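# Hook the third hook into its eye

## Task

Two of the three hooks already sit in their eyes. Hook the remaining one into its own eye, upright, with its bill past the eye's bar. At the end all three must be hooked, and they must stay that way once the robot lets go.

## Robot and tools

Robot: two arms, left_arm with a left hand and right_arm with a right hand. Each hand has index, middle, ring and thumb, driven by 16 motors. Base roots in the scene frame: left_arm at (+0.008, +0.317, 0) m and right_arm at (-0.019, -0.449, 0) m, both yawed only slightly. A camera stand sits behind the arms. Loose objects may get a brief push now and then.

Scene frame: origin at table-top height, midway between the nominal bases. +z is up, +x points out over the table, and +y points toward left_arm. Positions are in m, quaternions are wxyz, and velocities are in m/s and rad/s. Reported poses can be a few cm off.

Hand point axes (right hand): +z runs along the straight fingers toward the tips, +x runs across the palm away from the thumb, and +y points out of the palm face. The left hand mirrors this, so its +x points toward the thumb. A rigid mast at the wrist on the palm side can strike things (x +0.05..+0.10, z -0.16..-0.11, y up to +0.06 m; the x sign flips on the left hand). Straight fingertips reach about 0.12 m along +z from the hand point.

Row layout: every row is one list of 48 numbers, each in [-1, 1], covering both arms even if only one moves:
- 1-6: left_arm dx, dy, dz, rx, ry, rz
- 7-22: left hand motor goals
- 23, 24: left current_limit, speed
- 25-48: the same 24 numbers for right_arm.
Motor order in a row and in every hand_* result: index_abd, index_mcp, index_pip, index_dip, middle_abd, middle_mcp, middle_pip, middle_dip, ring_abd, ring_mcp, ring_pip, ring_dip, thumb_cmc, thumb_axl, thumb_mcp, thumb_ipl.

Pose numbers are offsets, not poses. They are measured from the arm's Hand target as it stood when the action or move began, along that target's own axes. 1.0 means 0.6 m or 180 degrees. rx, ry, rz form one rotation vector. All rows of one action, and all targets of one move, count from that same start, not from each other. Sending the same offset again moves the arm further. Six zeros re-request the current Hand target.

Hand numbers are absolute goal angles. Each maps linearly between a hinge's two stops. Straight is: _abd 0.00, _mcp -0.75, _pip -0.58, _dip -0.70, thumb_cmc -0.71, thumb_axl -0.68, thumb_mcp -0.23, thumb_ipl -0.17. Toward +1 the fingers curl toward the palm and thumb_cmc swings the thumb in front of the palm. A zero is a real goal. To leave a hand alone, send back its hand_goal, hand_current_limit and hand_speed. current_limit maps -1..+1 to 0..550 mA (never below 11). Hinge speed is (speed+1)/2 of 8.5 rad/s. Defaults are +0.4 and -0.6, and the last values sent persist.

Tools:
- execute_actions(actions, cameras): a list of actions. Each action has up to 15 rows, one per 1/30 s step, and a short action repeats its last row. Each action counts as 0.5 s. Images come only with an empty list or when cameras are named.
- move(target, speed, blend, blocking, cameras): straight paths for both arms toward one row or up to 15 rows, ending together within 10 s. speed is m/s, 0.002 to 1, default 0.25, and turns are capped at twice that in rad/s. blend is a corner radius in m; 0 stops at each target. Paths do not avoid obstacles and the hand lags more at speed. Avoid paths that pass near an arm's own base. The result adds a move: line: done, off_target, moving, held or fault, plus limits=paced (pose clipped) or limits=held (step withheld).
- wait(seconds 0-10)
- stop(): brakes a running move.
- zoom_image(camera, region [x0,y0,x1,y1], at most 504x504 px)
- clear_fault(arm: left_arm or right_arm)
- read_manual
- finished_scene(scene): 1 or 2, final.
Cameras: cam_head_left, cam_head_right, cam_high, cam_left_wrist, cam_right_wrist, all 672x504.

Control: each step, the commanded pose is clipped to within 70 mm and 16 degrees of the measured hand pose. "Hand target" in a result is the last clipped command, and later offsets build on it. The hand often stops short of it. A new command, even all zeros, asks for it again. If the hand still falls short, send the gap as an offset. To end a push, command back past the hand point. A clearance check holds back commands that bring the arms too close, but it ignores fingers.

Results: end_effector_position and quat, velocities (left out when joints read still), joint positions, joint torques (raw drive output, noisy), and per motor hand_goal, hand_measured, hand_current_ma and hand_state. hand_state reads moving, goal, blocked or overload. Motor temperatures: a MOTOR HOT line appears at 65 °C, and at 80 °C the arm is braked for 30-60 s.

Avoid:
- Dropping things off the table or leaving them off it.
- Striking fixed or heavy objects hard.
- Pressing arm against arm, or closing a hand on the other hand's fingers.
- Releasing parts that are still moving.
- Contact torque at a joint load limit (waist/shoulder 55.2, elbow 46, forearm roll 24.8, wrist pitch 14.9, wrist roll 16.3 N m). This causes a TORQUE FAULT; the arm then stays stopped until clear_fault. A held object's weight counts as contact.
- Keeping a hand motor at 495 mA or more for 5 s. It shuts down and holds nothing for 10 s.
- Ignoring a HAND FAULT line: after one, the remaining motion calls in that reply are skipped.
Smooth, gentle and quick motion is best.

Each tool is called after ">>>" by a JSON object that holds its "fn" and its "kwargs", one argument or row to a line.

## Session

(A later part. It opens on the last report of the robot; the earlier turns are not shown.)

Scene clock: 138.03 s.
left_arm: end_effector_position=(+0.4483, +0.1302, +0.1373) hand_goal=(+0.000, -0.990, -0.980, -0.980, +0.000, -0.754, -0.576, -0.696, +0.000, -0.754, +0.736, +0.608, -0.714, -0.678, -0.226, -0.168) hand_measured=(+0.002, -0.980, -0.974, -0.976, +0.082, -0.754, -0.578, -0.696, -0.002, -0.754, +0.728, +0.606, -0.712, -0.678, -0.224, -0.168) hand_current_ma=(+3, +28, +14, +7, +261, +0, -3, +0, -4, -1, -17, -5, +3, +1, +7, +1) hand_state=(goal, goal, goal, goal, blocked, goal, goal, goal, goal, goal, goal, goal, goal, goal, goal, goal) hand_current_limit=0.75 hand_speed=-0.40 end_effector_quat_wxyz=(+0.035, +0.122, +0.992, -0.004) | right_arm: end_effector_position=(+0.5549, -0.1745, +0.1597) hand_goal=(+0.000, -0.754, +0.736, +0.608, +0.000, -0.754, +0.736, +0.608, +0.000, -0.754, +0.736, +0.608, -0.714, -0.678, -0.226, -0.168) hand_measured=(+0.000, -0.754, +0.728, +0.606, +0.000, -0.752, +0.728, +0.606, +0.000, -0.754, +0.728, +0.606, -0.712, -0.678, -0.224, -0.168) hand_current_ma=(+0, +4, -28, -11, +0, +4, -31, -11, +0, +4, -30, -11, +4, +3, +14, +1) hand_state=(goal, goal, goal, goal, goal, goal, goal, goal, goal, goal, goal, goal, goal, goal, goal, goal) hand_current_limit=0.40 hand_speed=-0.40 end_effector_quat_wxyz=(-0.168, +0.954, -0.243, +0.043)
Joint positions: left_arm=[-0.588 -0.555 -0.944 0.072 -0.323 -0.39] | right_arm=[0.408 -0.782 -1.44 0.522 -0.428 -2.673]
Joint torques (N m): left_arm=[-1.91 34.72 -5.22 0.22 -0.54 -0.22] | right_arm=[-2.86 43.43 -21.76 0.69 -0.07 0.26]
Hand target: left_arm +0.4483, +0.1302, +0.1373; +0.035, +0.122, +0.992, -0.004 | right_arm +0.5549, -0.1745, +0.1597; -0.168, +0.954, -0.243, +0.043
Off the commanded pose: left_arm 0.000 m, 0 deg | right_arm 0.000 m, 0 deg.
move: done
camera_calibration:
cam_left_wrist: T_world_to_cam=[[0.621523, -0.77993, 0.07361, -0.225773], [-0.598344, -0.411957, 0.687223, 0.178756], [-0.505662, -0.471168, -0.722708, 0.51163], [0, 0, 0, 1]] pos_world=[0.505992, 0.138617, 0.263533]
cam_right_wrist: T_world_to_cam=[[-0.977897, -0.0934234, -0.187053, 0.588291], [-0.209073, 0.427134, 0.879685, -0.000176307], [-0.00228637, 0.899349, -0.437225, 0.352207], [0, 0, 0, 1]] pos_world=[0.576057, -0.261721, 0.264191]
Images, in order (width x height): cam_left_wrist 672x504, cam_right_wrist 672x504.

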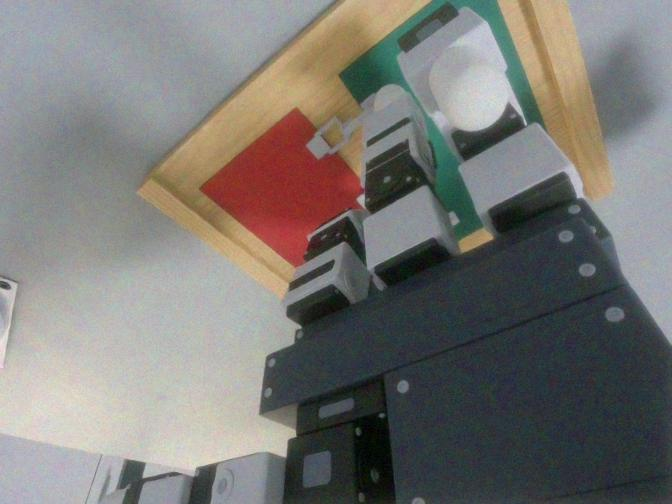

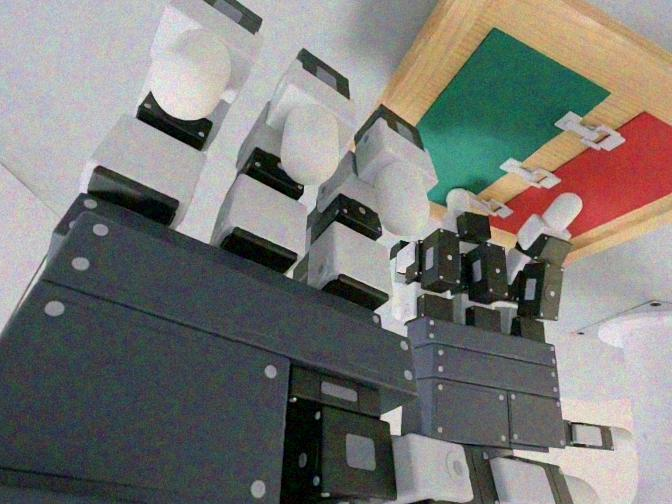

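>>> {"fn": "move", "kwargs": {
  "target": [0.0133,0,-0.002,0,0,0, 0,-0.99,-0.98,-0.98, 0,-0.754,-0.576,-0.696, 0,-0.754,0.737,0.609, -0.714,-0.678,-0.226,-0.168,0.78,-0.4, 0,0,0,0,0,0, 0,-0.754,0.737,0.609, 0,-0.754,0.737,0.609, 0,-0.754,0.737,0.609,-0.714,-0.678,-0.226,-0.168,0.4,-0.4],
  "speed": 0.04,
  "cameras": ["cam_left_wrist","cam_right_wrist"]
}}

>>> {"fn": "zoom_image", "kwargs": {
  "camera": "cam_right_wrist",
  "region": [440, 150, 560, 270]
}}

>>> {"fn": "zoom_image", "kwargs": {
  "camera": "cam_left_wrist",
  "region": [280, 50, 430, 160]
}}

Scene clock: 139.23 s.
left_arm: end_effector_position=(+0.4404, +0.1321, +0.1379) hand_goal=(+0.000, -0.990, -0.980, -0.980, +0.000, -0.754, -0.576, -0.696, +0.000, -0.754, +0.736, +0.608, -0.714, -0.678, -0.226, -0.168) hand_measured=(+0.002, -0.980, -0.974, -0.976, +0.102, -0.754, -0.578, -0.696, -0.002, -0.754, +0.728, +0.606, -0.712, -0.678, -0.224, -0.168) hand_current_ma=(+3, +28, +14, +7, +335, -1, -3, +0, -4, -1, -17, -5, +3, +1, +7, +1) hand_state=(goal, goal, goal, goal, blocked, goal, goal, goal, goal, goal, goal, goal, goal, goal, goal, goal) hand_current_limit=0.78 hand_speed=-0.40 end_effector_quat_wxyz=(+0.035, +0.122, +0.992, -0.004) | right_arm: end_effector_position=(+0.5549, -0.1745, +0.1597) hand_goal=(+0.000, -0.754, +0.736, +0.608, +0.000, -0.754, +0.736, +0.608, +0.000, -0.754, +0.736, +0.608, -0.714, -0.678, -0.226, -0.168) hand_measured=(+0.000, -0.754, +0.728, +0.606, +0.000, -0.752, +0.728, +0.606, +0.000, -0.754, +0.728, +0.606, -0.712, -0.678, -0.224, -0.168) hand_current_ma=(+0, +4, -28, -11, +0, +4, -31, -11, +0, +4, -30, -11, +4, +3, +14, +1) hand_state=(goal, goal, goal, goal, goal, goal, goal, goal, goal, goal, goal, goal, goal, goal, goal, goal) hand_current_limit=0.40 hand_speed=-0.40 end_effector_quat_wxyz=(-0.168, +0.954, -0.243, +0.043)
Joint positions: left_arm=[-0.593 -0.54 -0.921 0.075 -0.316 -0.398] | right_arm=[0.408 -0.782 -1.44 0.522 -0.428 -2.673]
Joint torques (N m): left_arm=[-2.03 42.91 -8.46 0.45 -0.76 -0.27] | right_arm=[-4.77 43.85 -21.72 0.79 0.09 0.24]
Hand target: left_arm +0.4404, +0.1321, +0.1379; +0.035, +0.122, +0.992, -0.004 | right_arm +0.5549, -0.1745, +0.1597; -0.168, +0.954, -0.243, +0.043
Off the commanded pose: left_arm 0.000 m, 0 deg | right_arm 0.000 m, 0 deg.
move: done
camera_calibration:
cam_left_wrist: T_world_to_cam=[[0.621541, -0.779934, 0.073408, -0.219444], [-0.598244, -0.412065, 0.687246, 0.174418], [-0.505758, -0.471068, -0.722706, 0.509048], [0, 0, 0, 1]] pos_world=[0.498193, 0.140516, 0.264133]
cam_right_wrist: T_world_to_cam=[[-0.977897, -0.0934234, -0.187053, 0.588291], [-0.209073, 0.427134, 0.879685, -0.000176307], [-0.00228637, 0.899349, -0.437225, 0.352207], [0, 0, 0, 1]] pos_world=[0.576057, -0.261721, 0.264191]
Images, in order (width x height): cam_left_wrist 672x504, cam_right_wrist 672x504.

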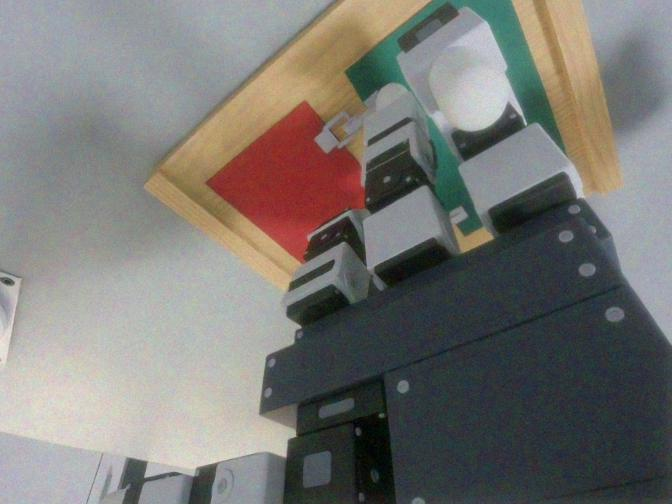

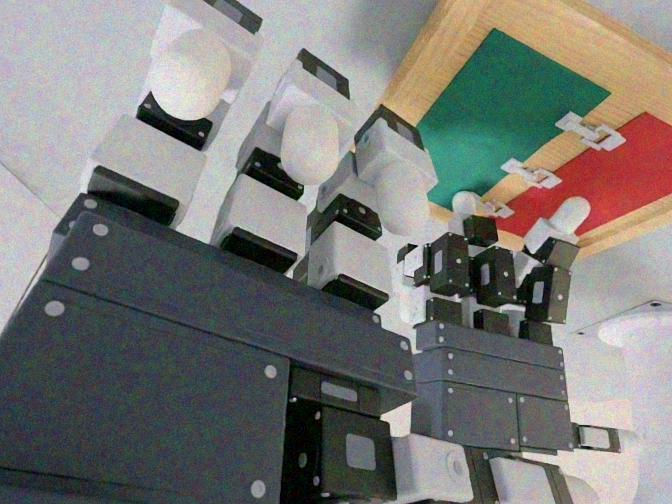

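Scaled by 4.200.

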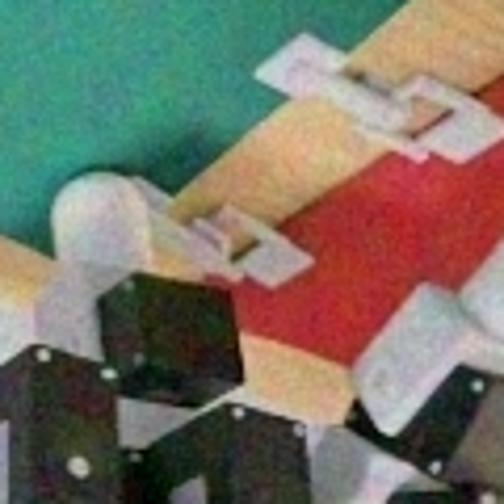

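Scaled by 3.360.

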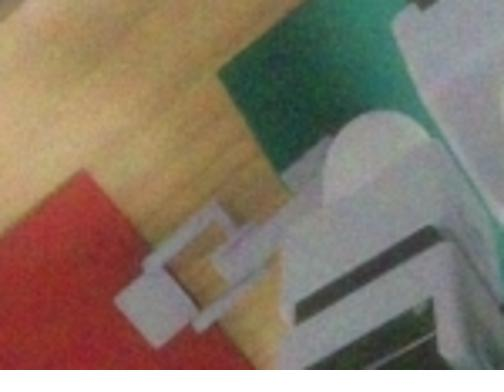

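>>> {"fn": "move", "kwargs": {
  "target": [0.01,0,-0.0011,0,0,0, 0,-0.99,-0.98,-0.98, 0,-0.754,-0.576,-0.696, 0,-0.754,0.737,0.609, -0.714,-0.678,-0.226,-0.168,0.78,-0.4, 0,0,0,0,0,0, 0,-0.754,0.737,0.609, 0,-0.754,0.737,0.609, 0,-0.754,0.737,0.609,-0.714,-0.678,-0.226,-0.168,0.4,-0.4],
  "speed": 0.04,
  "cameras": ["cam_left_wrist","cam_right_wrist"]
}}

>>> {"fn": "zoom_image", "kwargs": {
  "camera": "cam_right_wrist",
  "region": [440, 150, 560, 270]
}}

>>> {"fn": "zoom_image", "kwargs": {
  "camera": "cam_left_wrist",
  "region": [280, 50, 430, 160]
}}

Scene clock: 140.83 s.
left_arm: end_effector_position=(+0.4346, +0.1336, +0.1382) hand_goal=(+0.000, -0.990, -0.980, -0.980, +0.000, -0.754, -0.576, -0.696, +0.000, -0.754, +0.736, +0.608, -0.714, -0.678, -0.226, -0.168) hand_measured=(+0.002, -0.980, -0.974, -0.976, +0.102, -0.754, -0.578, -0.696, -0.002, -0.754, +0.728, +0.606, -0.712, -0.678, -0.224, -0.168) hand_current_ma=(+3, +28, +14, +7, +335, +1, -2, +0, -4, -1, -17, -5, +3, +1, +7, +1) hand_state=(goal, goal, goal, goal, blocked, goal, goal, goal, goal, goal, goal, goal, goal, goal, goal, goal) hand_current_limit=0.78 hand_speed=-0.40 end_effector_quat_wxyz=(+0.035, +0.122, +0.992, -0.004) | right_arm: end_effector_position=(+0.5549, -0.1745, +0.1597) hand_goal=(+0.000, -0.754, +0.736, +0.608, +0.000, -0.754, +0.736, +0.608, +0.000, -0.754, +0.736, +0.608, -0.714, -0.678, -0.226, -0.168) hand_measured=(+0.000, -0.754, +0.728, +0.606, +0.000, -0.752, +0.728, +0.606, +0.000, -0.754, +0.728, +0.606, -0.712, -0.678, -0.224, -0.168) hand_current_ma=(+0, +4, -28, -11, +0, +4, -31, -11, +0, +4, -30, -11, +4, +3, +14, +1) hand_state=(goal, goal, goal, goal, goal, goal, goal, goal, goal, goal, goal, goal, goal, goal, goal, goal) hand_current_limit=0.40 hand_speed=-0.40 end_effector_quat_wxyz=(-0.168, +0.954, -0.243, +0.043)
Joint positions: left_arm=[-0.597 -0.529 -0.904 0.078 -0.31 -0.404] | right_arm=[0.408 -0.782 -1.44 0.522 -0.428 -2.673]
Joint torques (N m): left_arm=[-2.1 43.89 -8.36 0.4 -0.53 -0.22] | right_arm=[-2.66 43.9 -21.68 -0.02 0.24 0.22]
Hand target: left_arm +0.4346, +0.1336, +0.1382; +0.035, +0.122, +0.992, -0.004 | right_arm +0.5549, -0.1745, +0.1597; -0.168, +0.954, -0.243, +0.043
Off the commanded pose: left_arm 0.000 m, 0 deg | right_arm 0.000 m, 0 deg.
move: done
camera_calibration:
cam_left_wrist: T_world_to_cam=[[0.621523, -0.77993, 0.07361, -0.214673], [-0.598344, -0.411957, 0.687223, 0.171341], [-0.505662, -0.471168, -0.722708, 0.506955], [0, 0, 0, 1]] pos_world=[0.492292, 0.142017, 0.264433]
cam_right_wrist: T_world_to_cam=[[-0.977897, -0.0934234, -0.187053, 0.588291], [-0.209073, 0.427134, 0.879685, -0.000176307], [-0.00228637, 0.899349, -0.437225, 0.352207], [0, 0, 0, 1]] pos_world=[0.576057, -0.261721, 0.264191]
Images, in order (width x height): cam_left_wrist 672x504, cam_right_wrist 672x504.

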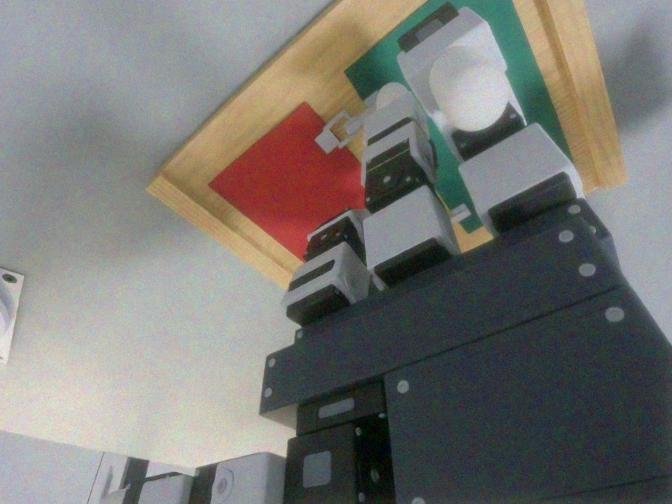

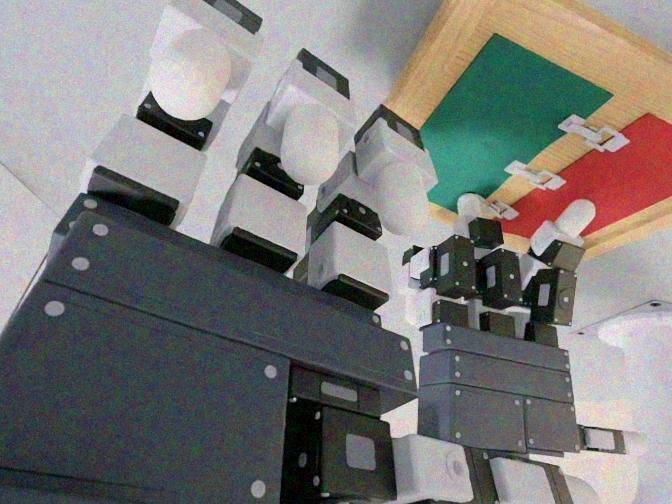

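Scaled by 4.200.

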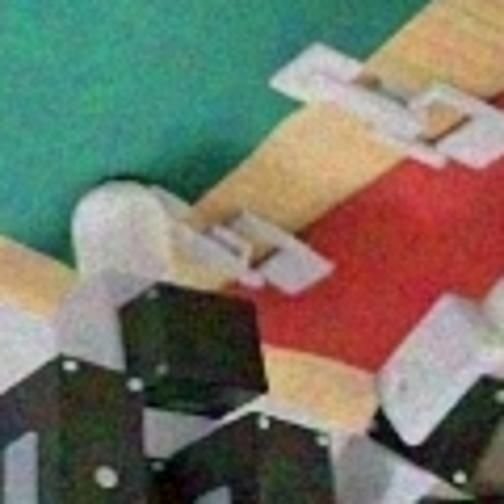

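Scaled by 3.360.

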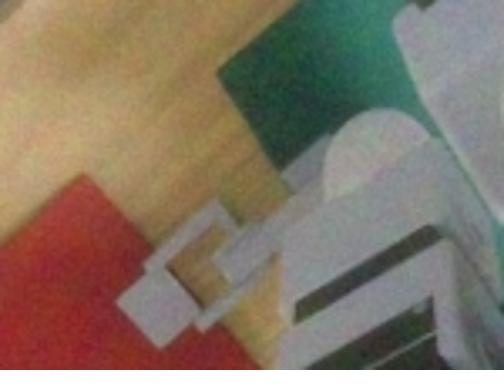

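>>> {"fn": "move", "kwargs": {
  "target": [-0.0133,0,0.001,0,0,0, 0,-0.99,-0.98,-0.98, 0,-0.754,-0.576,-0.696, 0,-0.754,0.737,0.609, -0.714,-0.678,-0.226,-0.168,0.78,-0.4, -0.07,-0.0117,0.048,0,0,0, 0,-0.754,-0.576,-0.696, 0,-0.754,0.737,0.609, 0,-0.754,0.737,0.609,-0.714,-0.678,-0.226,-0.168,0.4,-0.4],
  "speed": 0.06,
  "cameras": ["cam_left_wrist","cam_right_wrist","cam_high"]
}}

>>> {"fn": "zoom_image", "kwargs": {
  "camera": "cam_right_wrist",
  "region": [410, 150, 530, 270]
}}

>>> {"fn": "zoom_image", "kwargs": {
  "camera": "cam_high",
  "region": [200, 150, 400, 340]
}}

Scene clock: 145.93 s.
left_arm: end_effector_position=(+0.4424, +0.1316, +0.1382) hand_goal=(+0.000, -0.990, -0.980, -0.980, +0.000, -0.754, -0.576, -0.696, +0.000, -0.754, +0.736, +0.608, -0.714, -0.678, -0.226, -0.168) hand_measured=(+0.002, -0.980, -0.974, -0.976, +0.036, -0.754, -0.578, -0.696, -0.002, -0.754, +0.728, +0.606, -0.712, -0.678, -0.224, -0.168) hand_current_ma=(+3, +28, +14, +7, +92, +1, -2, +0, -4, -1, -17, -5, +3, +1, +7, +1) hand_state=(goal, goal, goal, goal, blocked, goal, goal, goal, goal, goal, goal, goal, goal, goal, goal, goal) hand_current_limit=0.78 hand_speed=-0.40 end_effector_quat_wxyz=(+0.035, +0.122, +0.992, -0.004) | right_arm: end_effector_position=(+0.5259, -0.1399, +0.1351) hand_goal=(+0.000, -0.754, -0.576, -0.696, +0.000, -0.754, +0.736, +0.608, +0.000, -0.754, +0.736, +0.608, -0.714, -0.678, -0.226, -0.168) hand_measured=(+0.000, -0.752, -0.570, -0.692, +0.000, -0.752, +0.728, +0.606, +0.000, -0.754, +0.728, +0.606, -0.712, -0.678, -0.224, -0.168) hand_current_ma=(+0, +8, +21, +12, +0, +4, -31, -11, +0, +4, -30, -11, +4, +3, +14, +1) hand_state=(goal, goal, goal, goal, goal, goal, goal, goal, goal, goal, goal, goal, goal, goal, goal, goal) hand_current_limit=0.40 hand_speed=-0.40 end_effector_quat_wxyz=(-0.168, +0.954, -0.243, +0.043)
Joint positions: left_arm=[-0.592 -0.543 -0.927 0.074 -0.318 -0.396] | right_arm=[0.476 -0.795 -1.397 0.565 -0.359 -2.66]
Joint torques (N m): left_arm=[1.35 27.22 -8.86 -1.86 -0.59 0.17] | right_arm=[0.44 43.11 -18.68 2.47 0.86 0.25]
Hand target: left_arm +0.4424, +0.1316, +0.1381; +0.035, +0.122, +0.992, -0.004 | right_arm +0.5259, -0.1399, +0.1350; -0.168, +0.954, -0.243, +0.043
Off the commanded pose: left_arm 0.000 m, 0 deg | right_arm 0.000 m, 0 deg.
move: done
camera_calibration:
cam_left_wrist: T_world_to_cam=[[0.621523, -0.77993, 0.07361, -0.22108], [-0.598344, -0.411957, 0.687223, 0.175184], [-0.505662, -0.471168, -0.722708, 0.509957], [0, 0, 0, 1]] pos_world=[0.500092, 0.140017, 0.264433]
cam_right_wrist: T_world_to_cam=[[-0.977897, -0.0934234, -0.187053, 0.558535], [-0.209073, 0.427134, 0.879685, 0.000752674], [-0.00228637, 0.899349, -0.437225, 0.310313], [0, 0, 0, 1]] pos_world=[0.547057, -0.227221, 0.239491]
Images, in order (width x height): cam_high 672x504, cam_left_wrist 672x504, cam_right_wrist 672x504.

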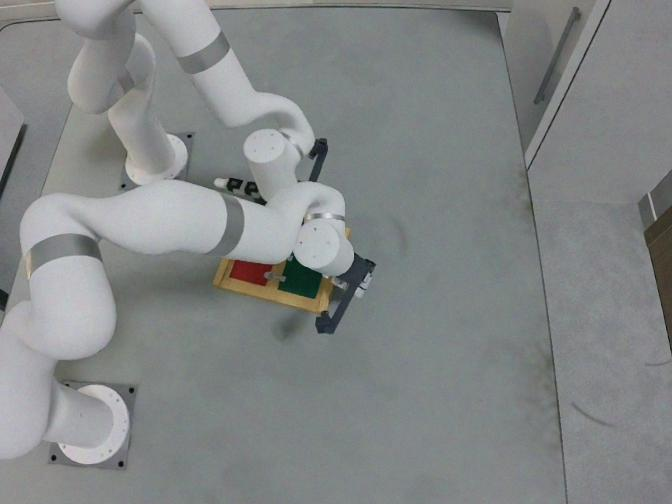

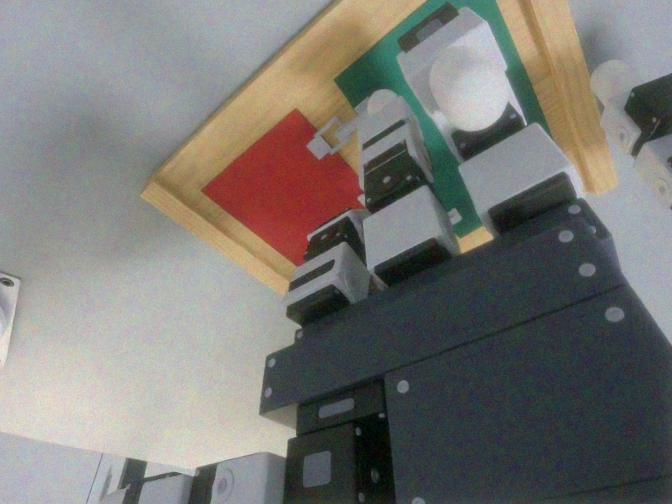

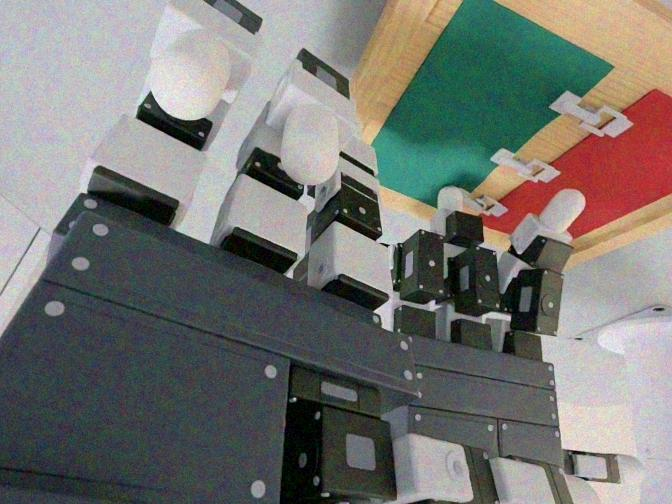

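Scaled by 4.200.

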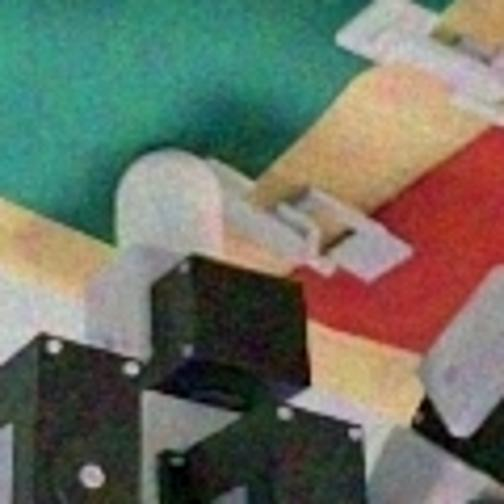

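Scaled by 2.520.

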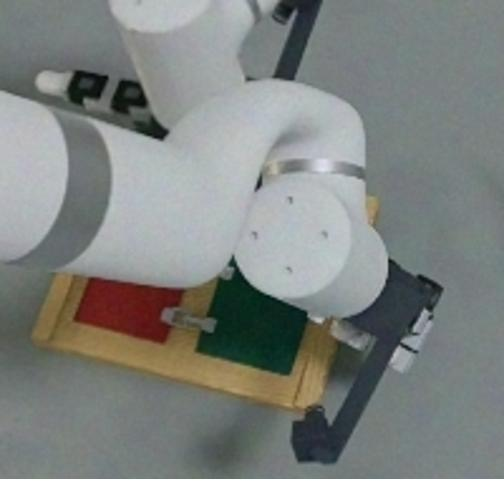

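>>> {"fn": "move", "kwargs": {
  "target": [0,0,0,0,0,0, 0,-0.99,-0.98,-0.98, 0,-0.754,-0.576,-0.696, 0,-0.754,0.737,0.609, -0.714,-0.678,-0.226,-0.168,0.78,-0.4, -0.0322,0.0165,-0.006,0,0,0, 0,-0.754,-0.576,-0.696, 0,-0.754,0.737,0.609, 0,-0.754,0.737,0.609,-0.714,-0.678,-0.226,-0.168,0.4,-0.4],
  "speed": 0.06,
  "cameras": ["cam_left_wrist","cam_right_wrist"]
}}

>>> {"fn": "zoom_image", "kwargs": {
  "camera": "cam_right_wrist",
  "region": [300, 50, 460, 210]
}}

>>> {"fn": "zoom_image", "kwargs": {
  "camera": "cam_left_wrist",
  "region": [500, 0, 670, 200]
}}

Scene clock: 147.77 s.
left_arm: end_effector_position=(+0.4424, +0.1316, +0.1381) hand_goal=(+0.000, -0.990, -0.980, -0.980, +0.000, -0.754, -0.576, -0.696, +0.000, -0.754, +0.736, +0.608, -0.714, -0.678, -0.226, -0.168) hand_measured=(+0.002, -0.980, -0.974, -0.976, +0.036, -0.754, -0.578, -0.696, -0.002, -0.754, +0.728, +0.606, -0.712, -0.678, -0.224, -0.168) hand_current_ma=(+3, +28, +14, +7, +92, +1, -2, +0, -4, -1, -17, -5, +3, +1, +7, +1) hand_state=(goal, goal, goal, goal, blocked, goal, goal, goal, goal, goal, goal, goal, goal, goal, goal, goal) hand_current_limit=0.78 hand_speed=-0.40 end_effector_quat_wxyz=(+0.035, +0.122, +0.992, -0.004) | right_arm: end_effector_position=(+0.5039, -0.1399, +0.1350) hand_goal=(+0.000, -0.754, -0.576, -0.696, +0.000, -0.754, +0.736, +0.608, +0.000, -0.754, +0.736, +0.608, -0.714, -0.678, -0.226, -0.168) hand_measured=(+0.000, -0.752, -0.570, -0.692, +0.000, -0.752, +0.728, +0.606, +0.000, -0.754, +0.728, +0.606, -0.712, -0.678, -0.224, -0.168) hand_current_ma=(+0, +9, +20, +12, +0, +4, -31, -11, +0, +4, -30, -11, +4, +3, +14, +1) hand_state=(goal, goal, goal, goal, goal, goal, goal, goal, goal, goal, goal, goal, goal, goal, goal, goal) hand_current_limit=0.40 hand_speed=-0.40 end_effector_quat_wxyz=(-0.168, +0.954, -0.243, +0.043)
Joint positions: left_arm=[-0.592 -0.543 -0.927 0.074 -0.318 -0.396] | right_arm=[0.492 -0.755 -1.327 0.604 -0.328 -2.687]
Joint torques (N m): left_arm=[2.28 27.31 -7.52 -1.78 -0.45 0.24] | right_arm=[0.47 49.7 -18.67 1.59 0.81 -0.07]
Hand target: left_arm +0.4424, +0.1316, +0.1381; +0.035, +0.122, +0.992, -0.004 | right_arm +0.5039, -0.1399, +0.1350; -0.168, +0.954, -0.243, +0.043
Off the commanded pose: left_arm 0.000 m, 0 deg | right_arm 0.000 m, 0 deg.
move: done
camera_calibration:
cam_left_wrist: T_world_to_cam=[[0.621523, -0.77993, 0.07361, -0.221073], [-0.598344, -0.411957, 0.687223, 0.175253], [-0.505662, -0.471168, -0.722708, 0.509885], [0, 0, 0, 1]] pos_world=[0.500092, 0.140017, 0.264333]
cam_right_wrist: T_world_to_cam=[[-0.977897, -0.0934234, -0.187053, 0.537031], [-0.209073, 0.427134, 0.879685, -0.00388965], [-0.00228637, 0.899349, -0.437225, 0.310173], [0, 0, 0, 1]] pos_world=[0.525057, -0.227121, 0.239491]
Images, in order (width x height): cam_left_wrist 672x504, cam_right_wrist 672x504.

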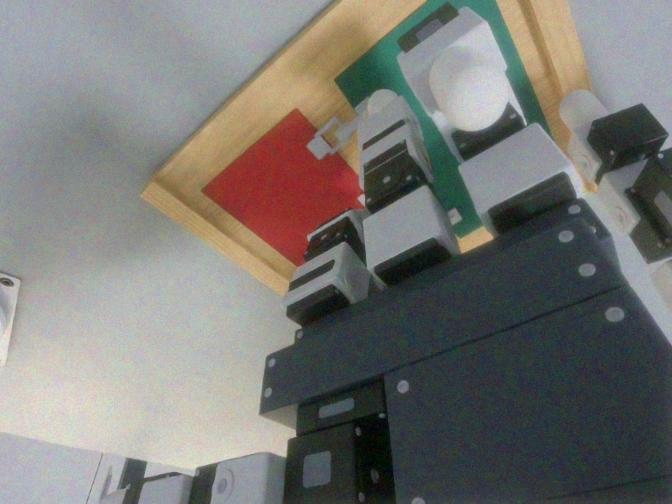

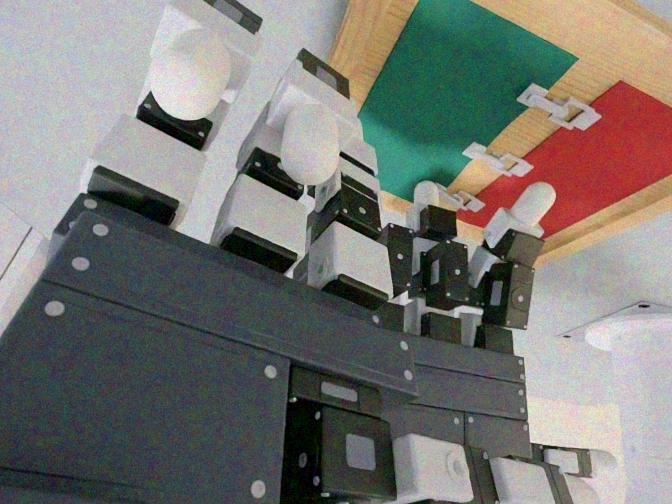

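Scaled by 3.150.

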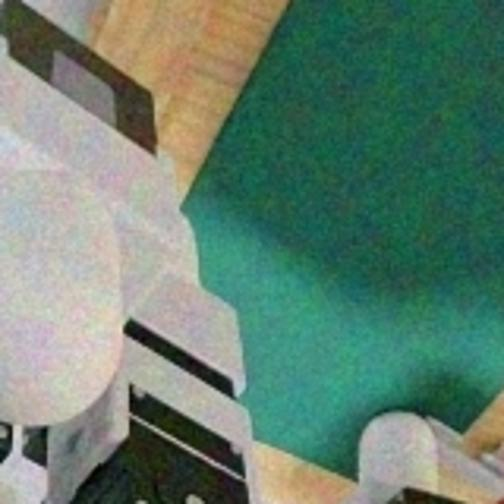

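Scaled by 2.520.

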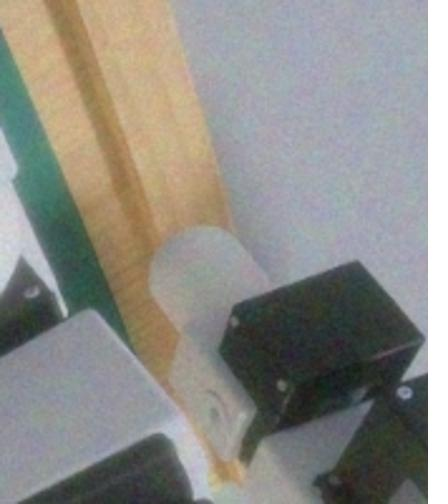

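>>> {"fn": "move", "kwargs": {
  "target": [0,0,0,0,0,0, 0,-0.99,-0.98,-0.98, 0,-0.754,-0.576,-0.696, 0,-0.754,0.737,0.609, -0.714,-0.678,-0.226,-0.168,0.78,-0.4, 0,0.0034,0.0094,0,0,0, 0,-0.754,-0.576,-0.696, 0,-0.754,0.737,0.609, 0,-0.754,0.737,0.609,-0.714,-0.678,-0.226,-0.168,0.4,-0.4],
  "speed": 0.05,
  "cameras": []
}}

>>> {"fn": "move", "kwargs": {
  "target": [0,0,0,0,0,0, 0,-0.99,-0.98,-0.98, 0,-0.754,-0.576,-0.696, 0,-0.754,0.737,0.609, -0.714,-0.678,-0.226,-0.168,0.78,-0.4, 0,0.0023,0.0063,0,0,0, 0,-0.754,-0.576,-0.696, 0,-0.754,0.737,0.609, 0,-0.754,0.737,0.609,-0.714,-0.678,-0.226,-0.168,0.4,-0.4],
  "speed": 0.03,
  "cameras": ["cam_left_wrist","cam_right_wrist"]
}}

>>> {"fn": "zoom_image", "kwargs": {
  "camera": "cam_left_wrist",
  "region": [500, 0, 670, 200]
}}

Scene clock: 149.93 s.
left_arm: end_effector_position=(+0.4424, +0.1316, +0.1381) hand_goal=(+0.000, -0.990, -0.980, -0.980, +0.000, -0.754, -0.576, -0.696, +0.000, -0.754, +0.736, +0.608, -0.714, -0.678, -0.226, -0.168) hand_measured=(+0.002, -0.980, -0.974, -0.976, +0.036, -0.754, -0.578, -0.696, -0.002, -0.754, +0.728, +0.606, -0.712, -0.678, -0.224, -0.168) hand_current_ma=(+3, +28, +14, +7, +92, +1, -2, +0, -4, -1, -17, -5, +3, +1, +7, +1) hand_state=(goal, goal, goal, goal, blocked, goal, goal, goal, goal, goal, goal, goal, goal, goal, goal, goal) hand_current_limit=0.78 hand_speed=-0.40 end_effector_quat_wxyz=(+0.035, +0.122, +0.992, -0.004) | right_arm: end_effector_position=(+0.5039, -0.1399, +0.1290) hand_goal=(+0.000, -0.754, -0.576, -0.696, +0.000, -0.754, +0.736, +0.608, +0.000, -0.754, +0.736, +0.608, -0.714, -0.678, -0.226, -0.168) hand_measured=(+0.000, -0.752, -0.570, -0.692, +0.000, -0.752, +0.728, +0.606, +0.000, -0.754, +0.728, +0.606, -0.712, -0.678, -0.224, -0.168) hand_current_ma=(+0, +9, +20, +12, +0, +4, -31, -11, +0, +4, -30, -11, +4, +3, +14, +1) hand_state=(goal, goal, goal, goal, goal, goal, goal, goal, goal, goal, goal, goal, goal, goal, goal, goal) hand_current_limit=0.40 hand_speed=-0.40 end_effector_quat_wxyz=(-0.168, +0.954, -0.243, +0.043)
Joint positions: left_arm=[-0.592 -0.543 -0.927 0.074 -0.318 -0.396] | right_arm=[0.492 -0.765 -1.327 0.62 -0.32 -2.704]
Joint torques (N m): left_arm=[1.73 27.68 -7.59 -1.95 -0.32 0.24] | right_arm=[-1.84 42.42 -18.14 1.93 0.82 -0.19]
Hand target: left_arm +0.4424, +0.1316, +0.1381; +0.035, +0.122, +0.992, -0.004 | right_arm +0.5039, -0.1399, +0.1290; -0.168, +0.954, -0.243, +0.043
Off the commanded pose: left_arm 0.000 m, 0 deg | right_arm 0.000 m, 0 deg.
move: done
No camera images: "cameras" was empty.

Scene clock: 150.63 s.
left_arm: end_effector_position=(+0.4424, +0.1316, +0.1381) hand_goal=(+0.000, -0.990, -0.980, -0.980, +0.000, -0.754, -0.576, -0.696, +0.000, -0.754, +0.736, +0.608, -0.714, -0.678, -0.226, -0.168) hand_measured=(+0.002, -0.980, -0.974, -0.976, +0.036, -0.754, -0.578, -0.696, -0.002, -0.754, +0.728, +0.606, -0.712, -0.678, -0.224, -0.168) hand_current_ma=(+3, +28, +14, +7, +92, +1, -2, +0, -4, -1, -17, -5, +3, +1, +7, +1) hand_state=(goal, goal, goal, goal, blocked, goal, goal, goal, goal, goal, goal, goal, goal, goal, goal, goal) hand_current_limit=0.78 hand_speed=-0.40 end_effector_quat_wxyz=(+0.035, +0.122, +0.992, -0.004) | right_arm: end_effector_position=(+0.5039, -0.1399, +0.1250) hand_goal=(+0.000, -0.754, -0.576, -0.696, +0.000, -0.754, +0.736, +0.608, +0.000, -0.754, +0.736, +0.608, -0.714, -0.678, -0.226, -0.168) hand_measured=(+0.000, -0.752, -0.570, -0.692, +0.000, -0.752, +0.728, +0.606, +0.000, -0.754, +0.728, +0.606, -0.712, -0.678, -0.224, -0.168) hand_current_ma=(+0, +9, +20, +12, +0, +4, -31, -11, +0, +4, -30, -11, +4, +3, +14, +1) hand_state=(goal, goal, goal, goal, goal, goal, goal, goal, goal, goal, goal, goal, goal, goal, goal, goal) hand_current_limit=0.40 hand_speed=-0.40 end_effector_quat_wxyz=(-0.168, +0.954, -0.243, +0.043)
Joint positions: left_arm=[-0.592 -0.543 -0.927 0.074 -0.318 -0.396] | right_arm=[0.492 -0.771 -1.327 0.632 -0.315 -2.716]
Joint torques (N m): left_arm=[1.29 27.67 -7.68 -1.63 -0.2 0.29] | right_arm=[-2.09 42.84 -20.3 2.39 0.89 -0.36]
Hand target: left_arm +0.4424, +0.1316, +0.1381; +0.035, +0.122, +0.992, -0.004 | right_arm +0.5039, -0.1399, +0.1250; -0.168, +0.954, -0.243, +0.043
Off the commanded pose: left_arm 0.000 m, 0 deg | right_arm 0.000 m, 0 deg.
move: done
camera_calibration:
cam_left_wrist: T_world_to_cam=[[0.621523, -0.77993, 0.07361, -0.220995], [-0.598344, -0.411957, 0.687223, 0.175294], [-0.505662, -0.471168, -0.722708, 0.509932], [0, 0, 0, 1]] pos_world=[0.500092, 0.140117, 0.264333]
cam_right_wrist: T_world_to_cam=[[-0.977897, -0.0934234, -0.187053, 0.53516], [-0.209073, 0.427134, 0.879685, 0.00490719], [-0.00228637, 0.899349, -0.437225, 0.305801], [0, 0, 0, 1]] pos_world=[0.525057, -0.227121, 0.229491]
Images, in order (width x height): cam_left_wrist 672x504, cam_right_wrist 672x504.

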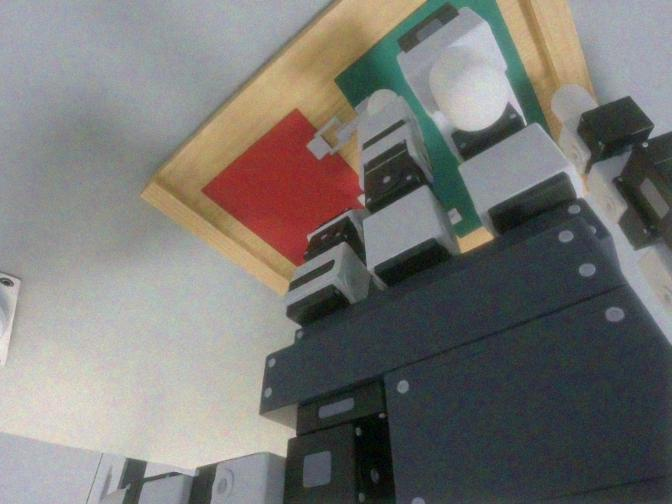

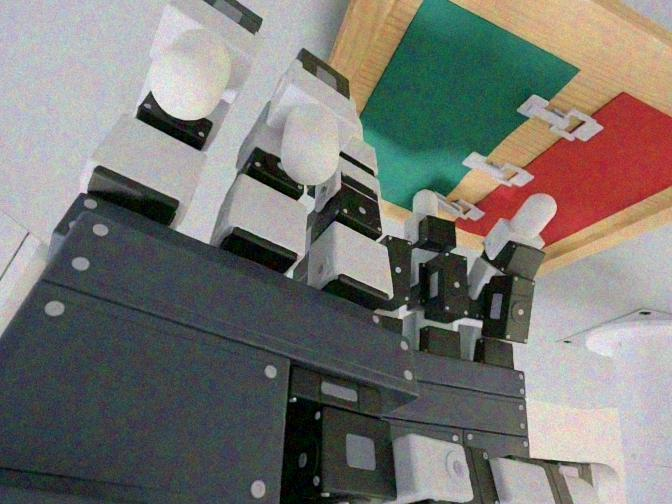

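Scaled by 2.520.

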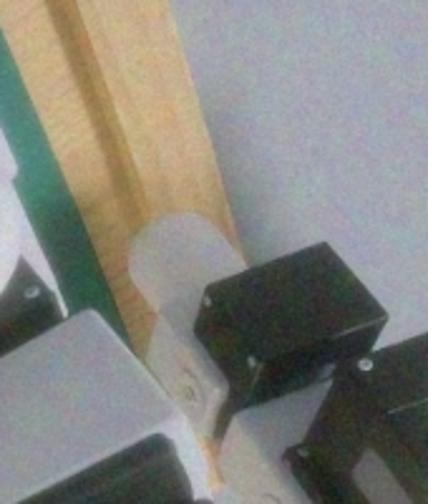

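>>> {"fn": "move", "kwargs": {
  "target": [0,0,0,0,0,0, 0,-0.99,-0.98,-0.98, 0,-0.754,-0.576,-0.696, 0,-0.754,0.737,0.609, -0.714,-0.678,-0.226,-0.168,0.78,-0.4, 0,0.0023,0.0063,0,0,0, 0,-0.754,-0.576,-0.696, 0,-0.754,0.737,0.609, 0,-0.754,0.737,0.609,-0.714,-0.678,-0.226,-0.168,0.4,-0.4],
  "speed": 0.05,
  "cameras": []
}}

>>> {"fn": "move", "kwargs": {
  "target": [0,0,0,0,0,0, 0,-0.99,-0.98,-0.98, 0,-0.754,-0.576,-0.696, 0,-0.754,0.737,0.609, -0.714,-0.678,-0.226,-0.168,0.78,-0.4, 0,0.0017,0.0047,0,0,0, 0,-0.754,-0.576,-0.696, 0,-0.754,0.737,0.609, 0,-0.754,0.737,0.609,-0.714,-0.678,-0.226,-0.168,0.4,-0.4],
  "speed": 0.03,
  "cameras": ["cam_left_wrist","cam_right_wrist"]
}}

>>> {"fn": "zoom_image", "kwargs": {
  "camera": "cam_left_wrist",
  "region": [500, 0, 670, 200]
}}

Scene clock: 152.10 s.
left_arm: end_effector_position=(+0.4424, +0.1316, +0.1381) hand_goal=(+0.000, -0.990, -0.980, -0.980, +0.000, -0.754, -0.576, -0.696, +0.000, -0.754, +0.736, +0.608, -0.714, -0.678, -0.226, -0.168) hand_measured=(+0.002, -0.980, -0.974, -0.976, +0.036, -0.754, -0.578, -0.696, -0.002, -0.754, +0.728, +0.606, -0.712, -0.678, -0.224, -0.168) hand_current_ma=(+3, +28, +14, +7, +92, +1, -2, +0, -4, -1, -17, -5, +3, +1, +7, +1) hand_state=(goal, goal, goal, goal, blocked, goal, goal, goal, goal, goal, goal, goal, goal, goal, goal, goal) hand_current_limit=0.78 hand_speed=-0.40 end_effector_quat_wxyz=(+0.035, +0.122, +0.992, -0.004) | right_arm: end_effector_position=(+0.5039, -0.1399, +0.1210) hand_goal=(+0.000, -0.754, -0.576, -0.696, +0.000, -0.754, +0.736, +0.608, +0.000, -0.754, +0.736, +0.608, -0.714, -0.678, -0.226, -0.168) hand_measured=(+0.000, -0.752, -0.570, -0.692, +0.000, -0.752, +0.728, +0.606, +0.000, -0.754, +0.728, +0.606, -0.712, -0.678, -0.224, -0.168) hand_current_ma=(+0, +9, +20, +12, +0, +4, -31, -11, +0, +4, -30, -11, +4, +3, +14, +1) hand_state=(goal, goal, goal, goal, goal, goal, goal, goal, goal, goal, goal, goal, goal, goal, goal, goal) hand_current_limit=0.40 hand_speed=-0.40 end_effector_quat_wxyz=(-0.168, +0.954, -0.243, +0.043)
Joint positions: left_arm=[-0.592 -0.543 -0.927 0.074 -0.318 -0.396] | right_arm=[0.492 -0.778 -1.327 0.643 -0.31 -2.729]
Joint torques (N m): left_arm=[0.67 27.44 -7.74 -1.99 -0.16 0.28] | right_arm=[1.04 43.32 -20.81 1.79 0.87 -0.2]
Hand target: left_arm +0.4424, +0.1316, +0.1381; +0.035, +0.122, +0.992, -0.004 | right_arm +0.5039, -0.1399, +0.1210; -0.168, +0.954, -0.243, +0.043
Off the commanded pose: left_arm 0.000 m, 0 deg | right_arm 0.000 m, 0 deg.
move: done
No camera images: "cameras" was empty.

Scene clock: 152.80 s.
left_arm: end_effector_position=(+0.4424, +0.1316, +0.1381) hand_goal=(+0.000, -0.990, -0.980, -0.980, +0.000, -0.754, -0.576, -0.696, +0.000, -0.754, +0.736, +0.608, -0.714, -0.678, -0.226, -0.168) hand_measured=(+0.002, -0.980, -0.974, -0.976, +0.036, -0.754, -0.578, -0.696, -0.002, -0.754, +0.728, +0.606, -0.712, -0.678, -0.224, -0.168) hand_current_ma=(+3, +28, +14, +7, +92, +1, -2, +0, -4, -1, -17, -5, +3, +1, +7, +1) hand_state=(goal, goal, goal, goal, blocked, goal, goal, goal, goal, goal, goal, goal, goal, goal, goal, goal) hand_current_limit=0.78 hand_speed=-0.40 end_effector_quat_wxyz=(+0.035, +0.122, +0.992, -0.004) | right_arm: end_effector_position=(+0.5039, -0.1399, +0.1180) hand_goal=(+0.000, -0.754, -0.576, -0.696, +0.000, -0.754, +0.736, +0.608, +0.000, -0.754, +0.736, +0.608, -0.714, -0.678, -0.226, -0.168) hand_measured=(+0.000, -0.752, -0.570, -0.692, +0.000, -0.752, +0.728, +0.606, +0.000, -0.754, +0.728, +0.606, -0.712, -0.678, -0.224, -0.168) hand_current_ma=(+0, +9, +20, +12, +0, +4, -31, -11, +0, +4, -30, -11, +4, +3, +14, +1) hand_state=(goal, goal, goal, goal, goal, goal, goal, goal, goal, goal, goal, goal, goal, goal, goal, goal) hand_current_limit=0.40 hand_speed=-0.40 end_effector_quat_wxyz=(-0.168, +0.954, -0.243, +0.043)
Joint positions: left_arm=[-0.592 -0.543 -0.927 0.074 -0.318 -0.396] | right_arm=[0.492 -0.783 -1.327 0.652 -0.306 -2.738]
Joint torques (N m): left_arm=[0.86 27.09 -7.29 -1.75 -0.16 0.09] | right_arm=[-0.27 44.1 -20.7 2.59 0.88 -0.21]
Hand target: left_arm +0.4424, +0.1316, +0.1381; +0.035, +0.122, +0.992, -0.004 | right_arm +0.5039, -0.1399, +0.1180; -0.168, +0.954, -0.243, +0.043
Off the commanded pose: left_arm 0.000 m, 0 deg | right_arm 0.000 m, 0 deg.
move: done
camera_calibration:
cam_left_wrist: T_world_to_cam=[[0.621523, -0.77993, 0.07361, -0.221073], [-0.598344, -0.411957, 0.687223, 0.175253], [-0.505662, -0.471168, -0.722708, 0.509885], [0, 0, 0, 1]] pos_world=[0.500092, 0.140017, 0.264333]
cam_right_wrist: T_world_to_cam=[[-0.977897, -0.0934234, -0.187053, 0.533832], [-0.209073, 0.427134, 0.879685, 0.011153], [-0.00228637, 0.899349, -0.437225, 0.302697], [0, 0, 0, 1]] pos_world=[0.525057, -0.227121, 0.222391]
Images, in order (width x height): cam_left_wrist 672x504, cam_right_wrist 672x504.

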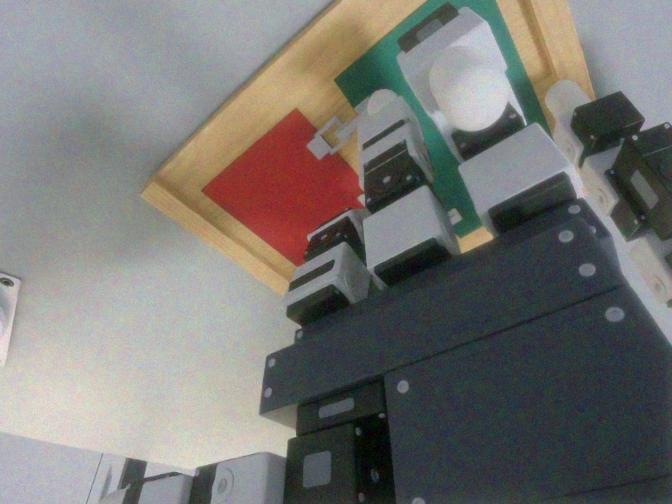

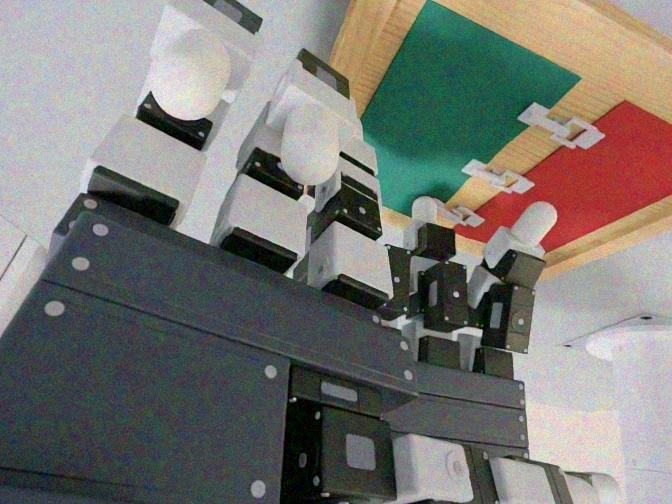

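Scaled by 2.520.

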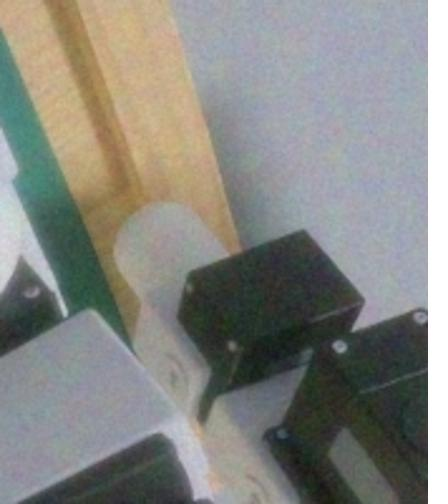

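>>> {"fn": "move", "kwargs": {
  "target": [0,0,0,0,0,0, 0,-0.99,-0.98,-0.98, 0,-0.754,-0.576,-0.696, 0,-0.754,0.737,0.609, -0.714,-0.678,-0.226,-0.168,0.78,-0.4, 0,0.0017,0.0047,0,0,0, 0,-0.754,-0.576,-0.696, 0,-0.754,0.737,0.609, 0,-0.754,0.737,0.609,-0.714,-0.678,-0.226,-0.168,0.4,-0.4],
  "speed": 0.03,
  "cameras": []
}}

>>> {"fn": "move", "kwargs": {
  "target": [0,0,0,0,0,0, 0,-0.99,-0.98,-0.98, 0,-0.754,-0.576,-0.696, 0,-0.754,0.737,0.609, -0.714,-0.678,-0.226,-0.168,0.78,-0.4, 0,0.0011,0.0031,0,0,0, 0,-0.754,-0.576,-0.696, 0,-0.754,0.737,0.609, 0,-0.754,0.737,0.609,-0.714,-0.678,-0.226,-0.168,0.4,-0.4],
  "speed": 0.03,
  "cameras": ["cam_left_wrist","cam_right_wrist"]
}}

>>> {"fn": "zoom_image", "kwargs": {
  "camera": "cam_left_wrist",
  "region": [500, 0, 670, 200]
}}

Scene clock: 154.67 s.
left_arm: end_effector_position=(+0.4424, +0.1316, +0.1381) hand_goal=(+0.000, -0.990, -0.980, -0.980, +0.000, -0.754, -0.576, -0.696, +0.000, -0.754, +0.736, +0.608, -0.714, -0.678, -0.226, -0.168) hand_measured=(+0.002, -0.980, -0.974, -0.976, +0.036, -0.754, -0.578, -0.696, -0.002, -0.754, +0.728, +0.606, -0.712, -0.678, -0.224, -0.168) hand_current_ma=(+3, +28, +14, +7, +92, +1, -2, +0, -4, -1, -17, -5, +3, +1, +7, +1) hand_state=(goal, goal, goal, goal, blocked, goal, goal, goal, goal, goal, goal, goal, goal, goal, goal, goal) hand_current_limit=0.78 hand_speed=-0.40 end_effector_quat_wxyz=(+0.035, +0.122, +0.992, -0.004) | right_arm: end_effector_position=(+0.5039, -0.1399, +0.1150) hand_goal=(+0.000, -0.754, -0.576, -0.696, +0.000, -0.754, +0.736, +0.608, +0.000, -0.754, +0.736, +0.608, -0.714, -0.678, -0.226, -0.168) hand_measured=(+0.000, -0.752, -0.570, -0.692, +0.000, -0.752, +0.728, +0.606, +0.000, -0.754, +0.728, +0.606, -0.712, -0.678, -0.224, -0.168) hand_current_ma=(+0, +9, +20, +12, +0, +4, -31, -11, +0, +4, -30, -11, +4, +3, +14, +1) hand_state=(goal, goal, goal, goal, goal, goal, goal, goal, goal, goal, goal, goal, goal, goal, goal, goal) hand_current_limit=0.40 hand_speed=-0.40 end_effector_quat_wxyz=(-0.168, +0.954, -0.243, +0.043)
Joint positions: left_arm=[-0.592 -0.543 -0.927 0.074 -0.318 -0.396] | right_arm=[0.492 -0.787 -1.327 0.662 -0.303 -2.748]
Joint torques (N m): left_arm=[1.42 27.94 -7.84 -1.68 -0.26 0.17] | right_arm=[-1.35 44.24 -20.98 1.76 0.95 -0.15]
Hand target: left_arm +0.4424, +0.1316, +0.1381; +0.035, +0.122, +0.992, -0.004 | right_arm +0.5039, -0.1399, +0.1150; -0.168, +0.954, -0.243, +0.043
Off the commanded pose: left_arm 0.000 m, 0 deg | right_arm 0.000 m, 0 deg.
move: done
No camera images: "cameras" was empty.

Scene clock: 155.37 s.
left_arm: end_effector_position=(+0.4424, +0.1316, +0.1381) hand_goal=(+0.000, -0.990, -0.980, -0.980, +0.000, -0.754, -0.576, -0.696, +0.000, -0.754, +0.736, +0.608, -0.714, -0.678, -0.226, -0.168) hand_measured=(+0.002, -0.980, -0.974, -0.976, +0.036, -0.754, -0.578, -0.696, -0.002, -0.754, +0.728, +0.606, -0.712, -0.678, -0.224, -0.168) hand_current_ma=(+3, +28, +14, +7, +92, +1, -2, +0, -4, -1, -17, -5, +3, +1, +7, +1) hand_state=(goal, goal, goal, goal, blocked, goal, goal, goal, goal, goal, goal, goal, goal, goal, goal, goal) hand_current_limit=0.78 hand_speed=-0.40 end_effector_quat_wxyz=(+0.035, +0.122, +0.992, -0.004) | right_arm: end_effector_position=(+0.5039, -0.1399, +0.1130) hand_goal=(+0.000, -0.754, -0.576, -0.696, +0.000, -0.754, +0.736, +0.608, +0.000, -0.754, +0.736, +0.608, -0.714, -0.678, -0.226, -0.168) hand_measured=(-0.004, -0.752, -0.574, -0.694, +0.000, -0.752, +0.728, +0.606, +0.000, -0.754, +0.728, +0.606, -0.712, -0.678, -0.224, -0.168) hand_current_ma=(-15, +9, +10, +9, +0, +4, -31, -11, +0, +4, -30, -11, +4, +3, +14, +1) hand_state=(goal, goal, goal, goal, goal, goal, goal, goal, goal, goal, goal, goal, goal, goal, goal, goal) hand_current_limit=0.40 hand_speed=-0.40 end_effector_quat_wxyz=(-0.168, +0.954, -0.243, +0.043)
Joint positions: left_arm=[-0.592 -0.543 -0.927 0.074 -0.318 -0.396] | right_arm=[0.492 -0.791 -1.327 0.668 -0.3 -2.754]
Joint torques (N m): left_arm=[1.16 28.26 -7.69 -1.79 -0.2 0.18] | right_arm=[0.48 41.27 -20.06 1.85 0.97 -0.09]
Hand target: left_arm +0.4424, +0.1316, +0.1381; +0.035, +0.122, +0.992, -0.004 | right_arm +0.5039, -0.1399, +0.1130; -0.168, +0.954, -0.243, +0.043
Off the commanded pose: left_arm 0.000 m, 0 deg | right_arm 0.000 m, 0 deg.
move: done
camera_calibration:
cam_left_wrist: T_world_to_cam=[[0.621523, -0.77993, 0.07361, -0.221073], [-0.598344, -0.411957, 0.687223, 0.175253], [-0.505662, -0.471168, -0.722708, 0.509885], [0, 0, 0, 1]] pos_world=[0.500092, 0.140017, 0.264333]
cam_right_wrist: T_world_to_cam=[[-0.977897, -0.0934234, -0.187053, 0.532916], [-0.209073, 0.427134, 0.879685, 0.0154634], [-0.00228637, 0.899349, -0.437225, 0.300554], [0, 0, 0, 1]] pos_world=[0.525057, -0.227121, 0.217491]
Images, in order (width x height): cam_left_wrist 672x504, cam_right_wrist 672x504.

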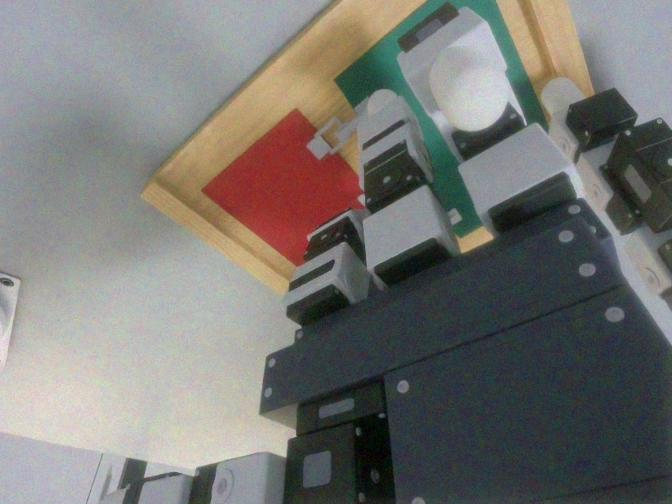

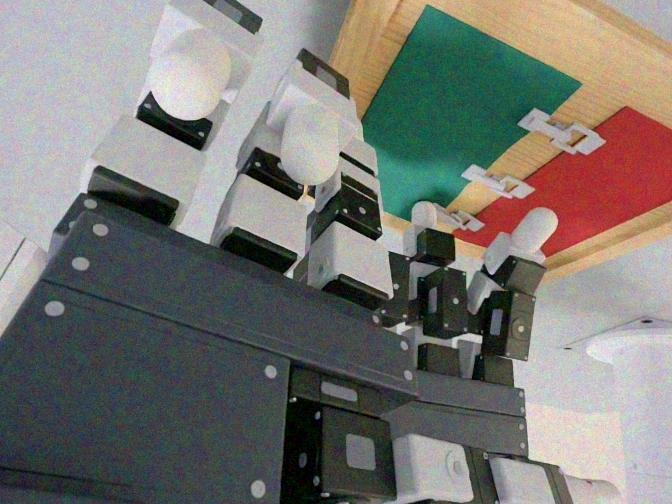

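Scaled by 2.520.

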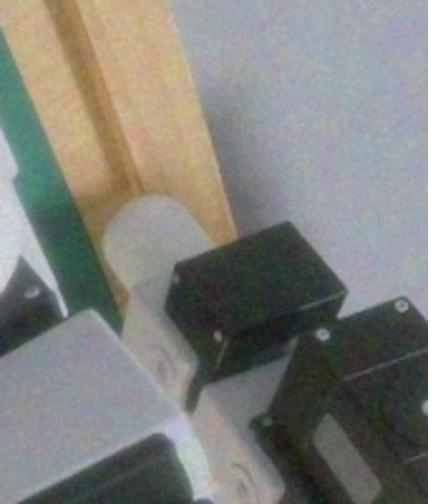

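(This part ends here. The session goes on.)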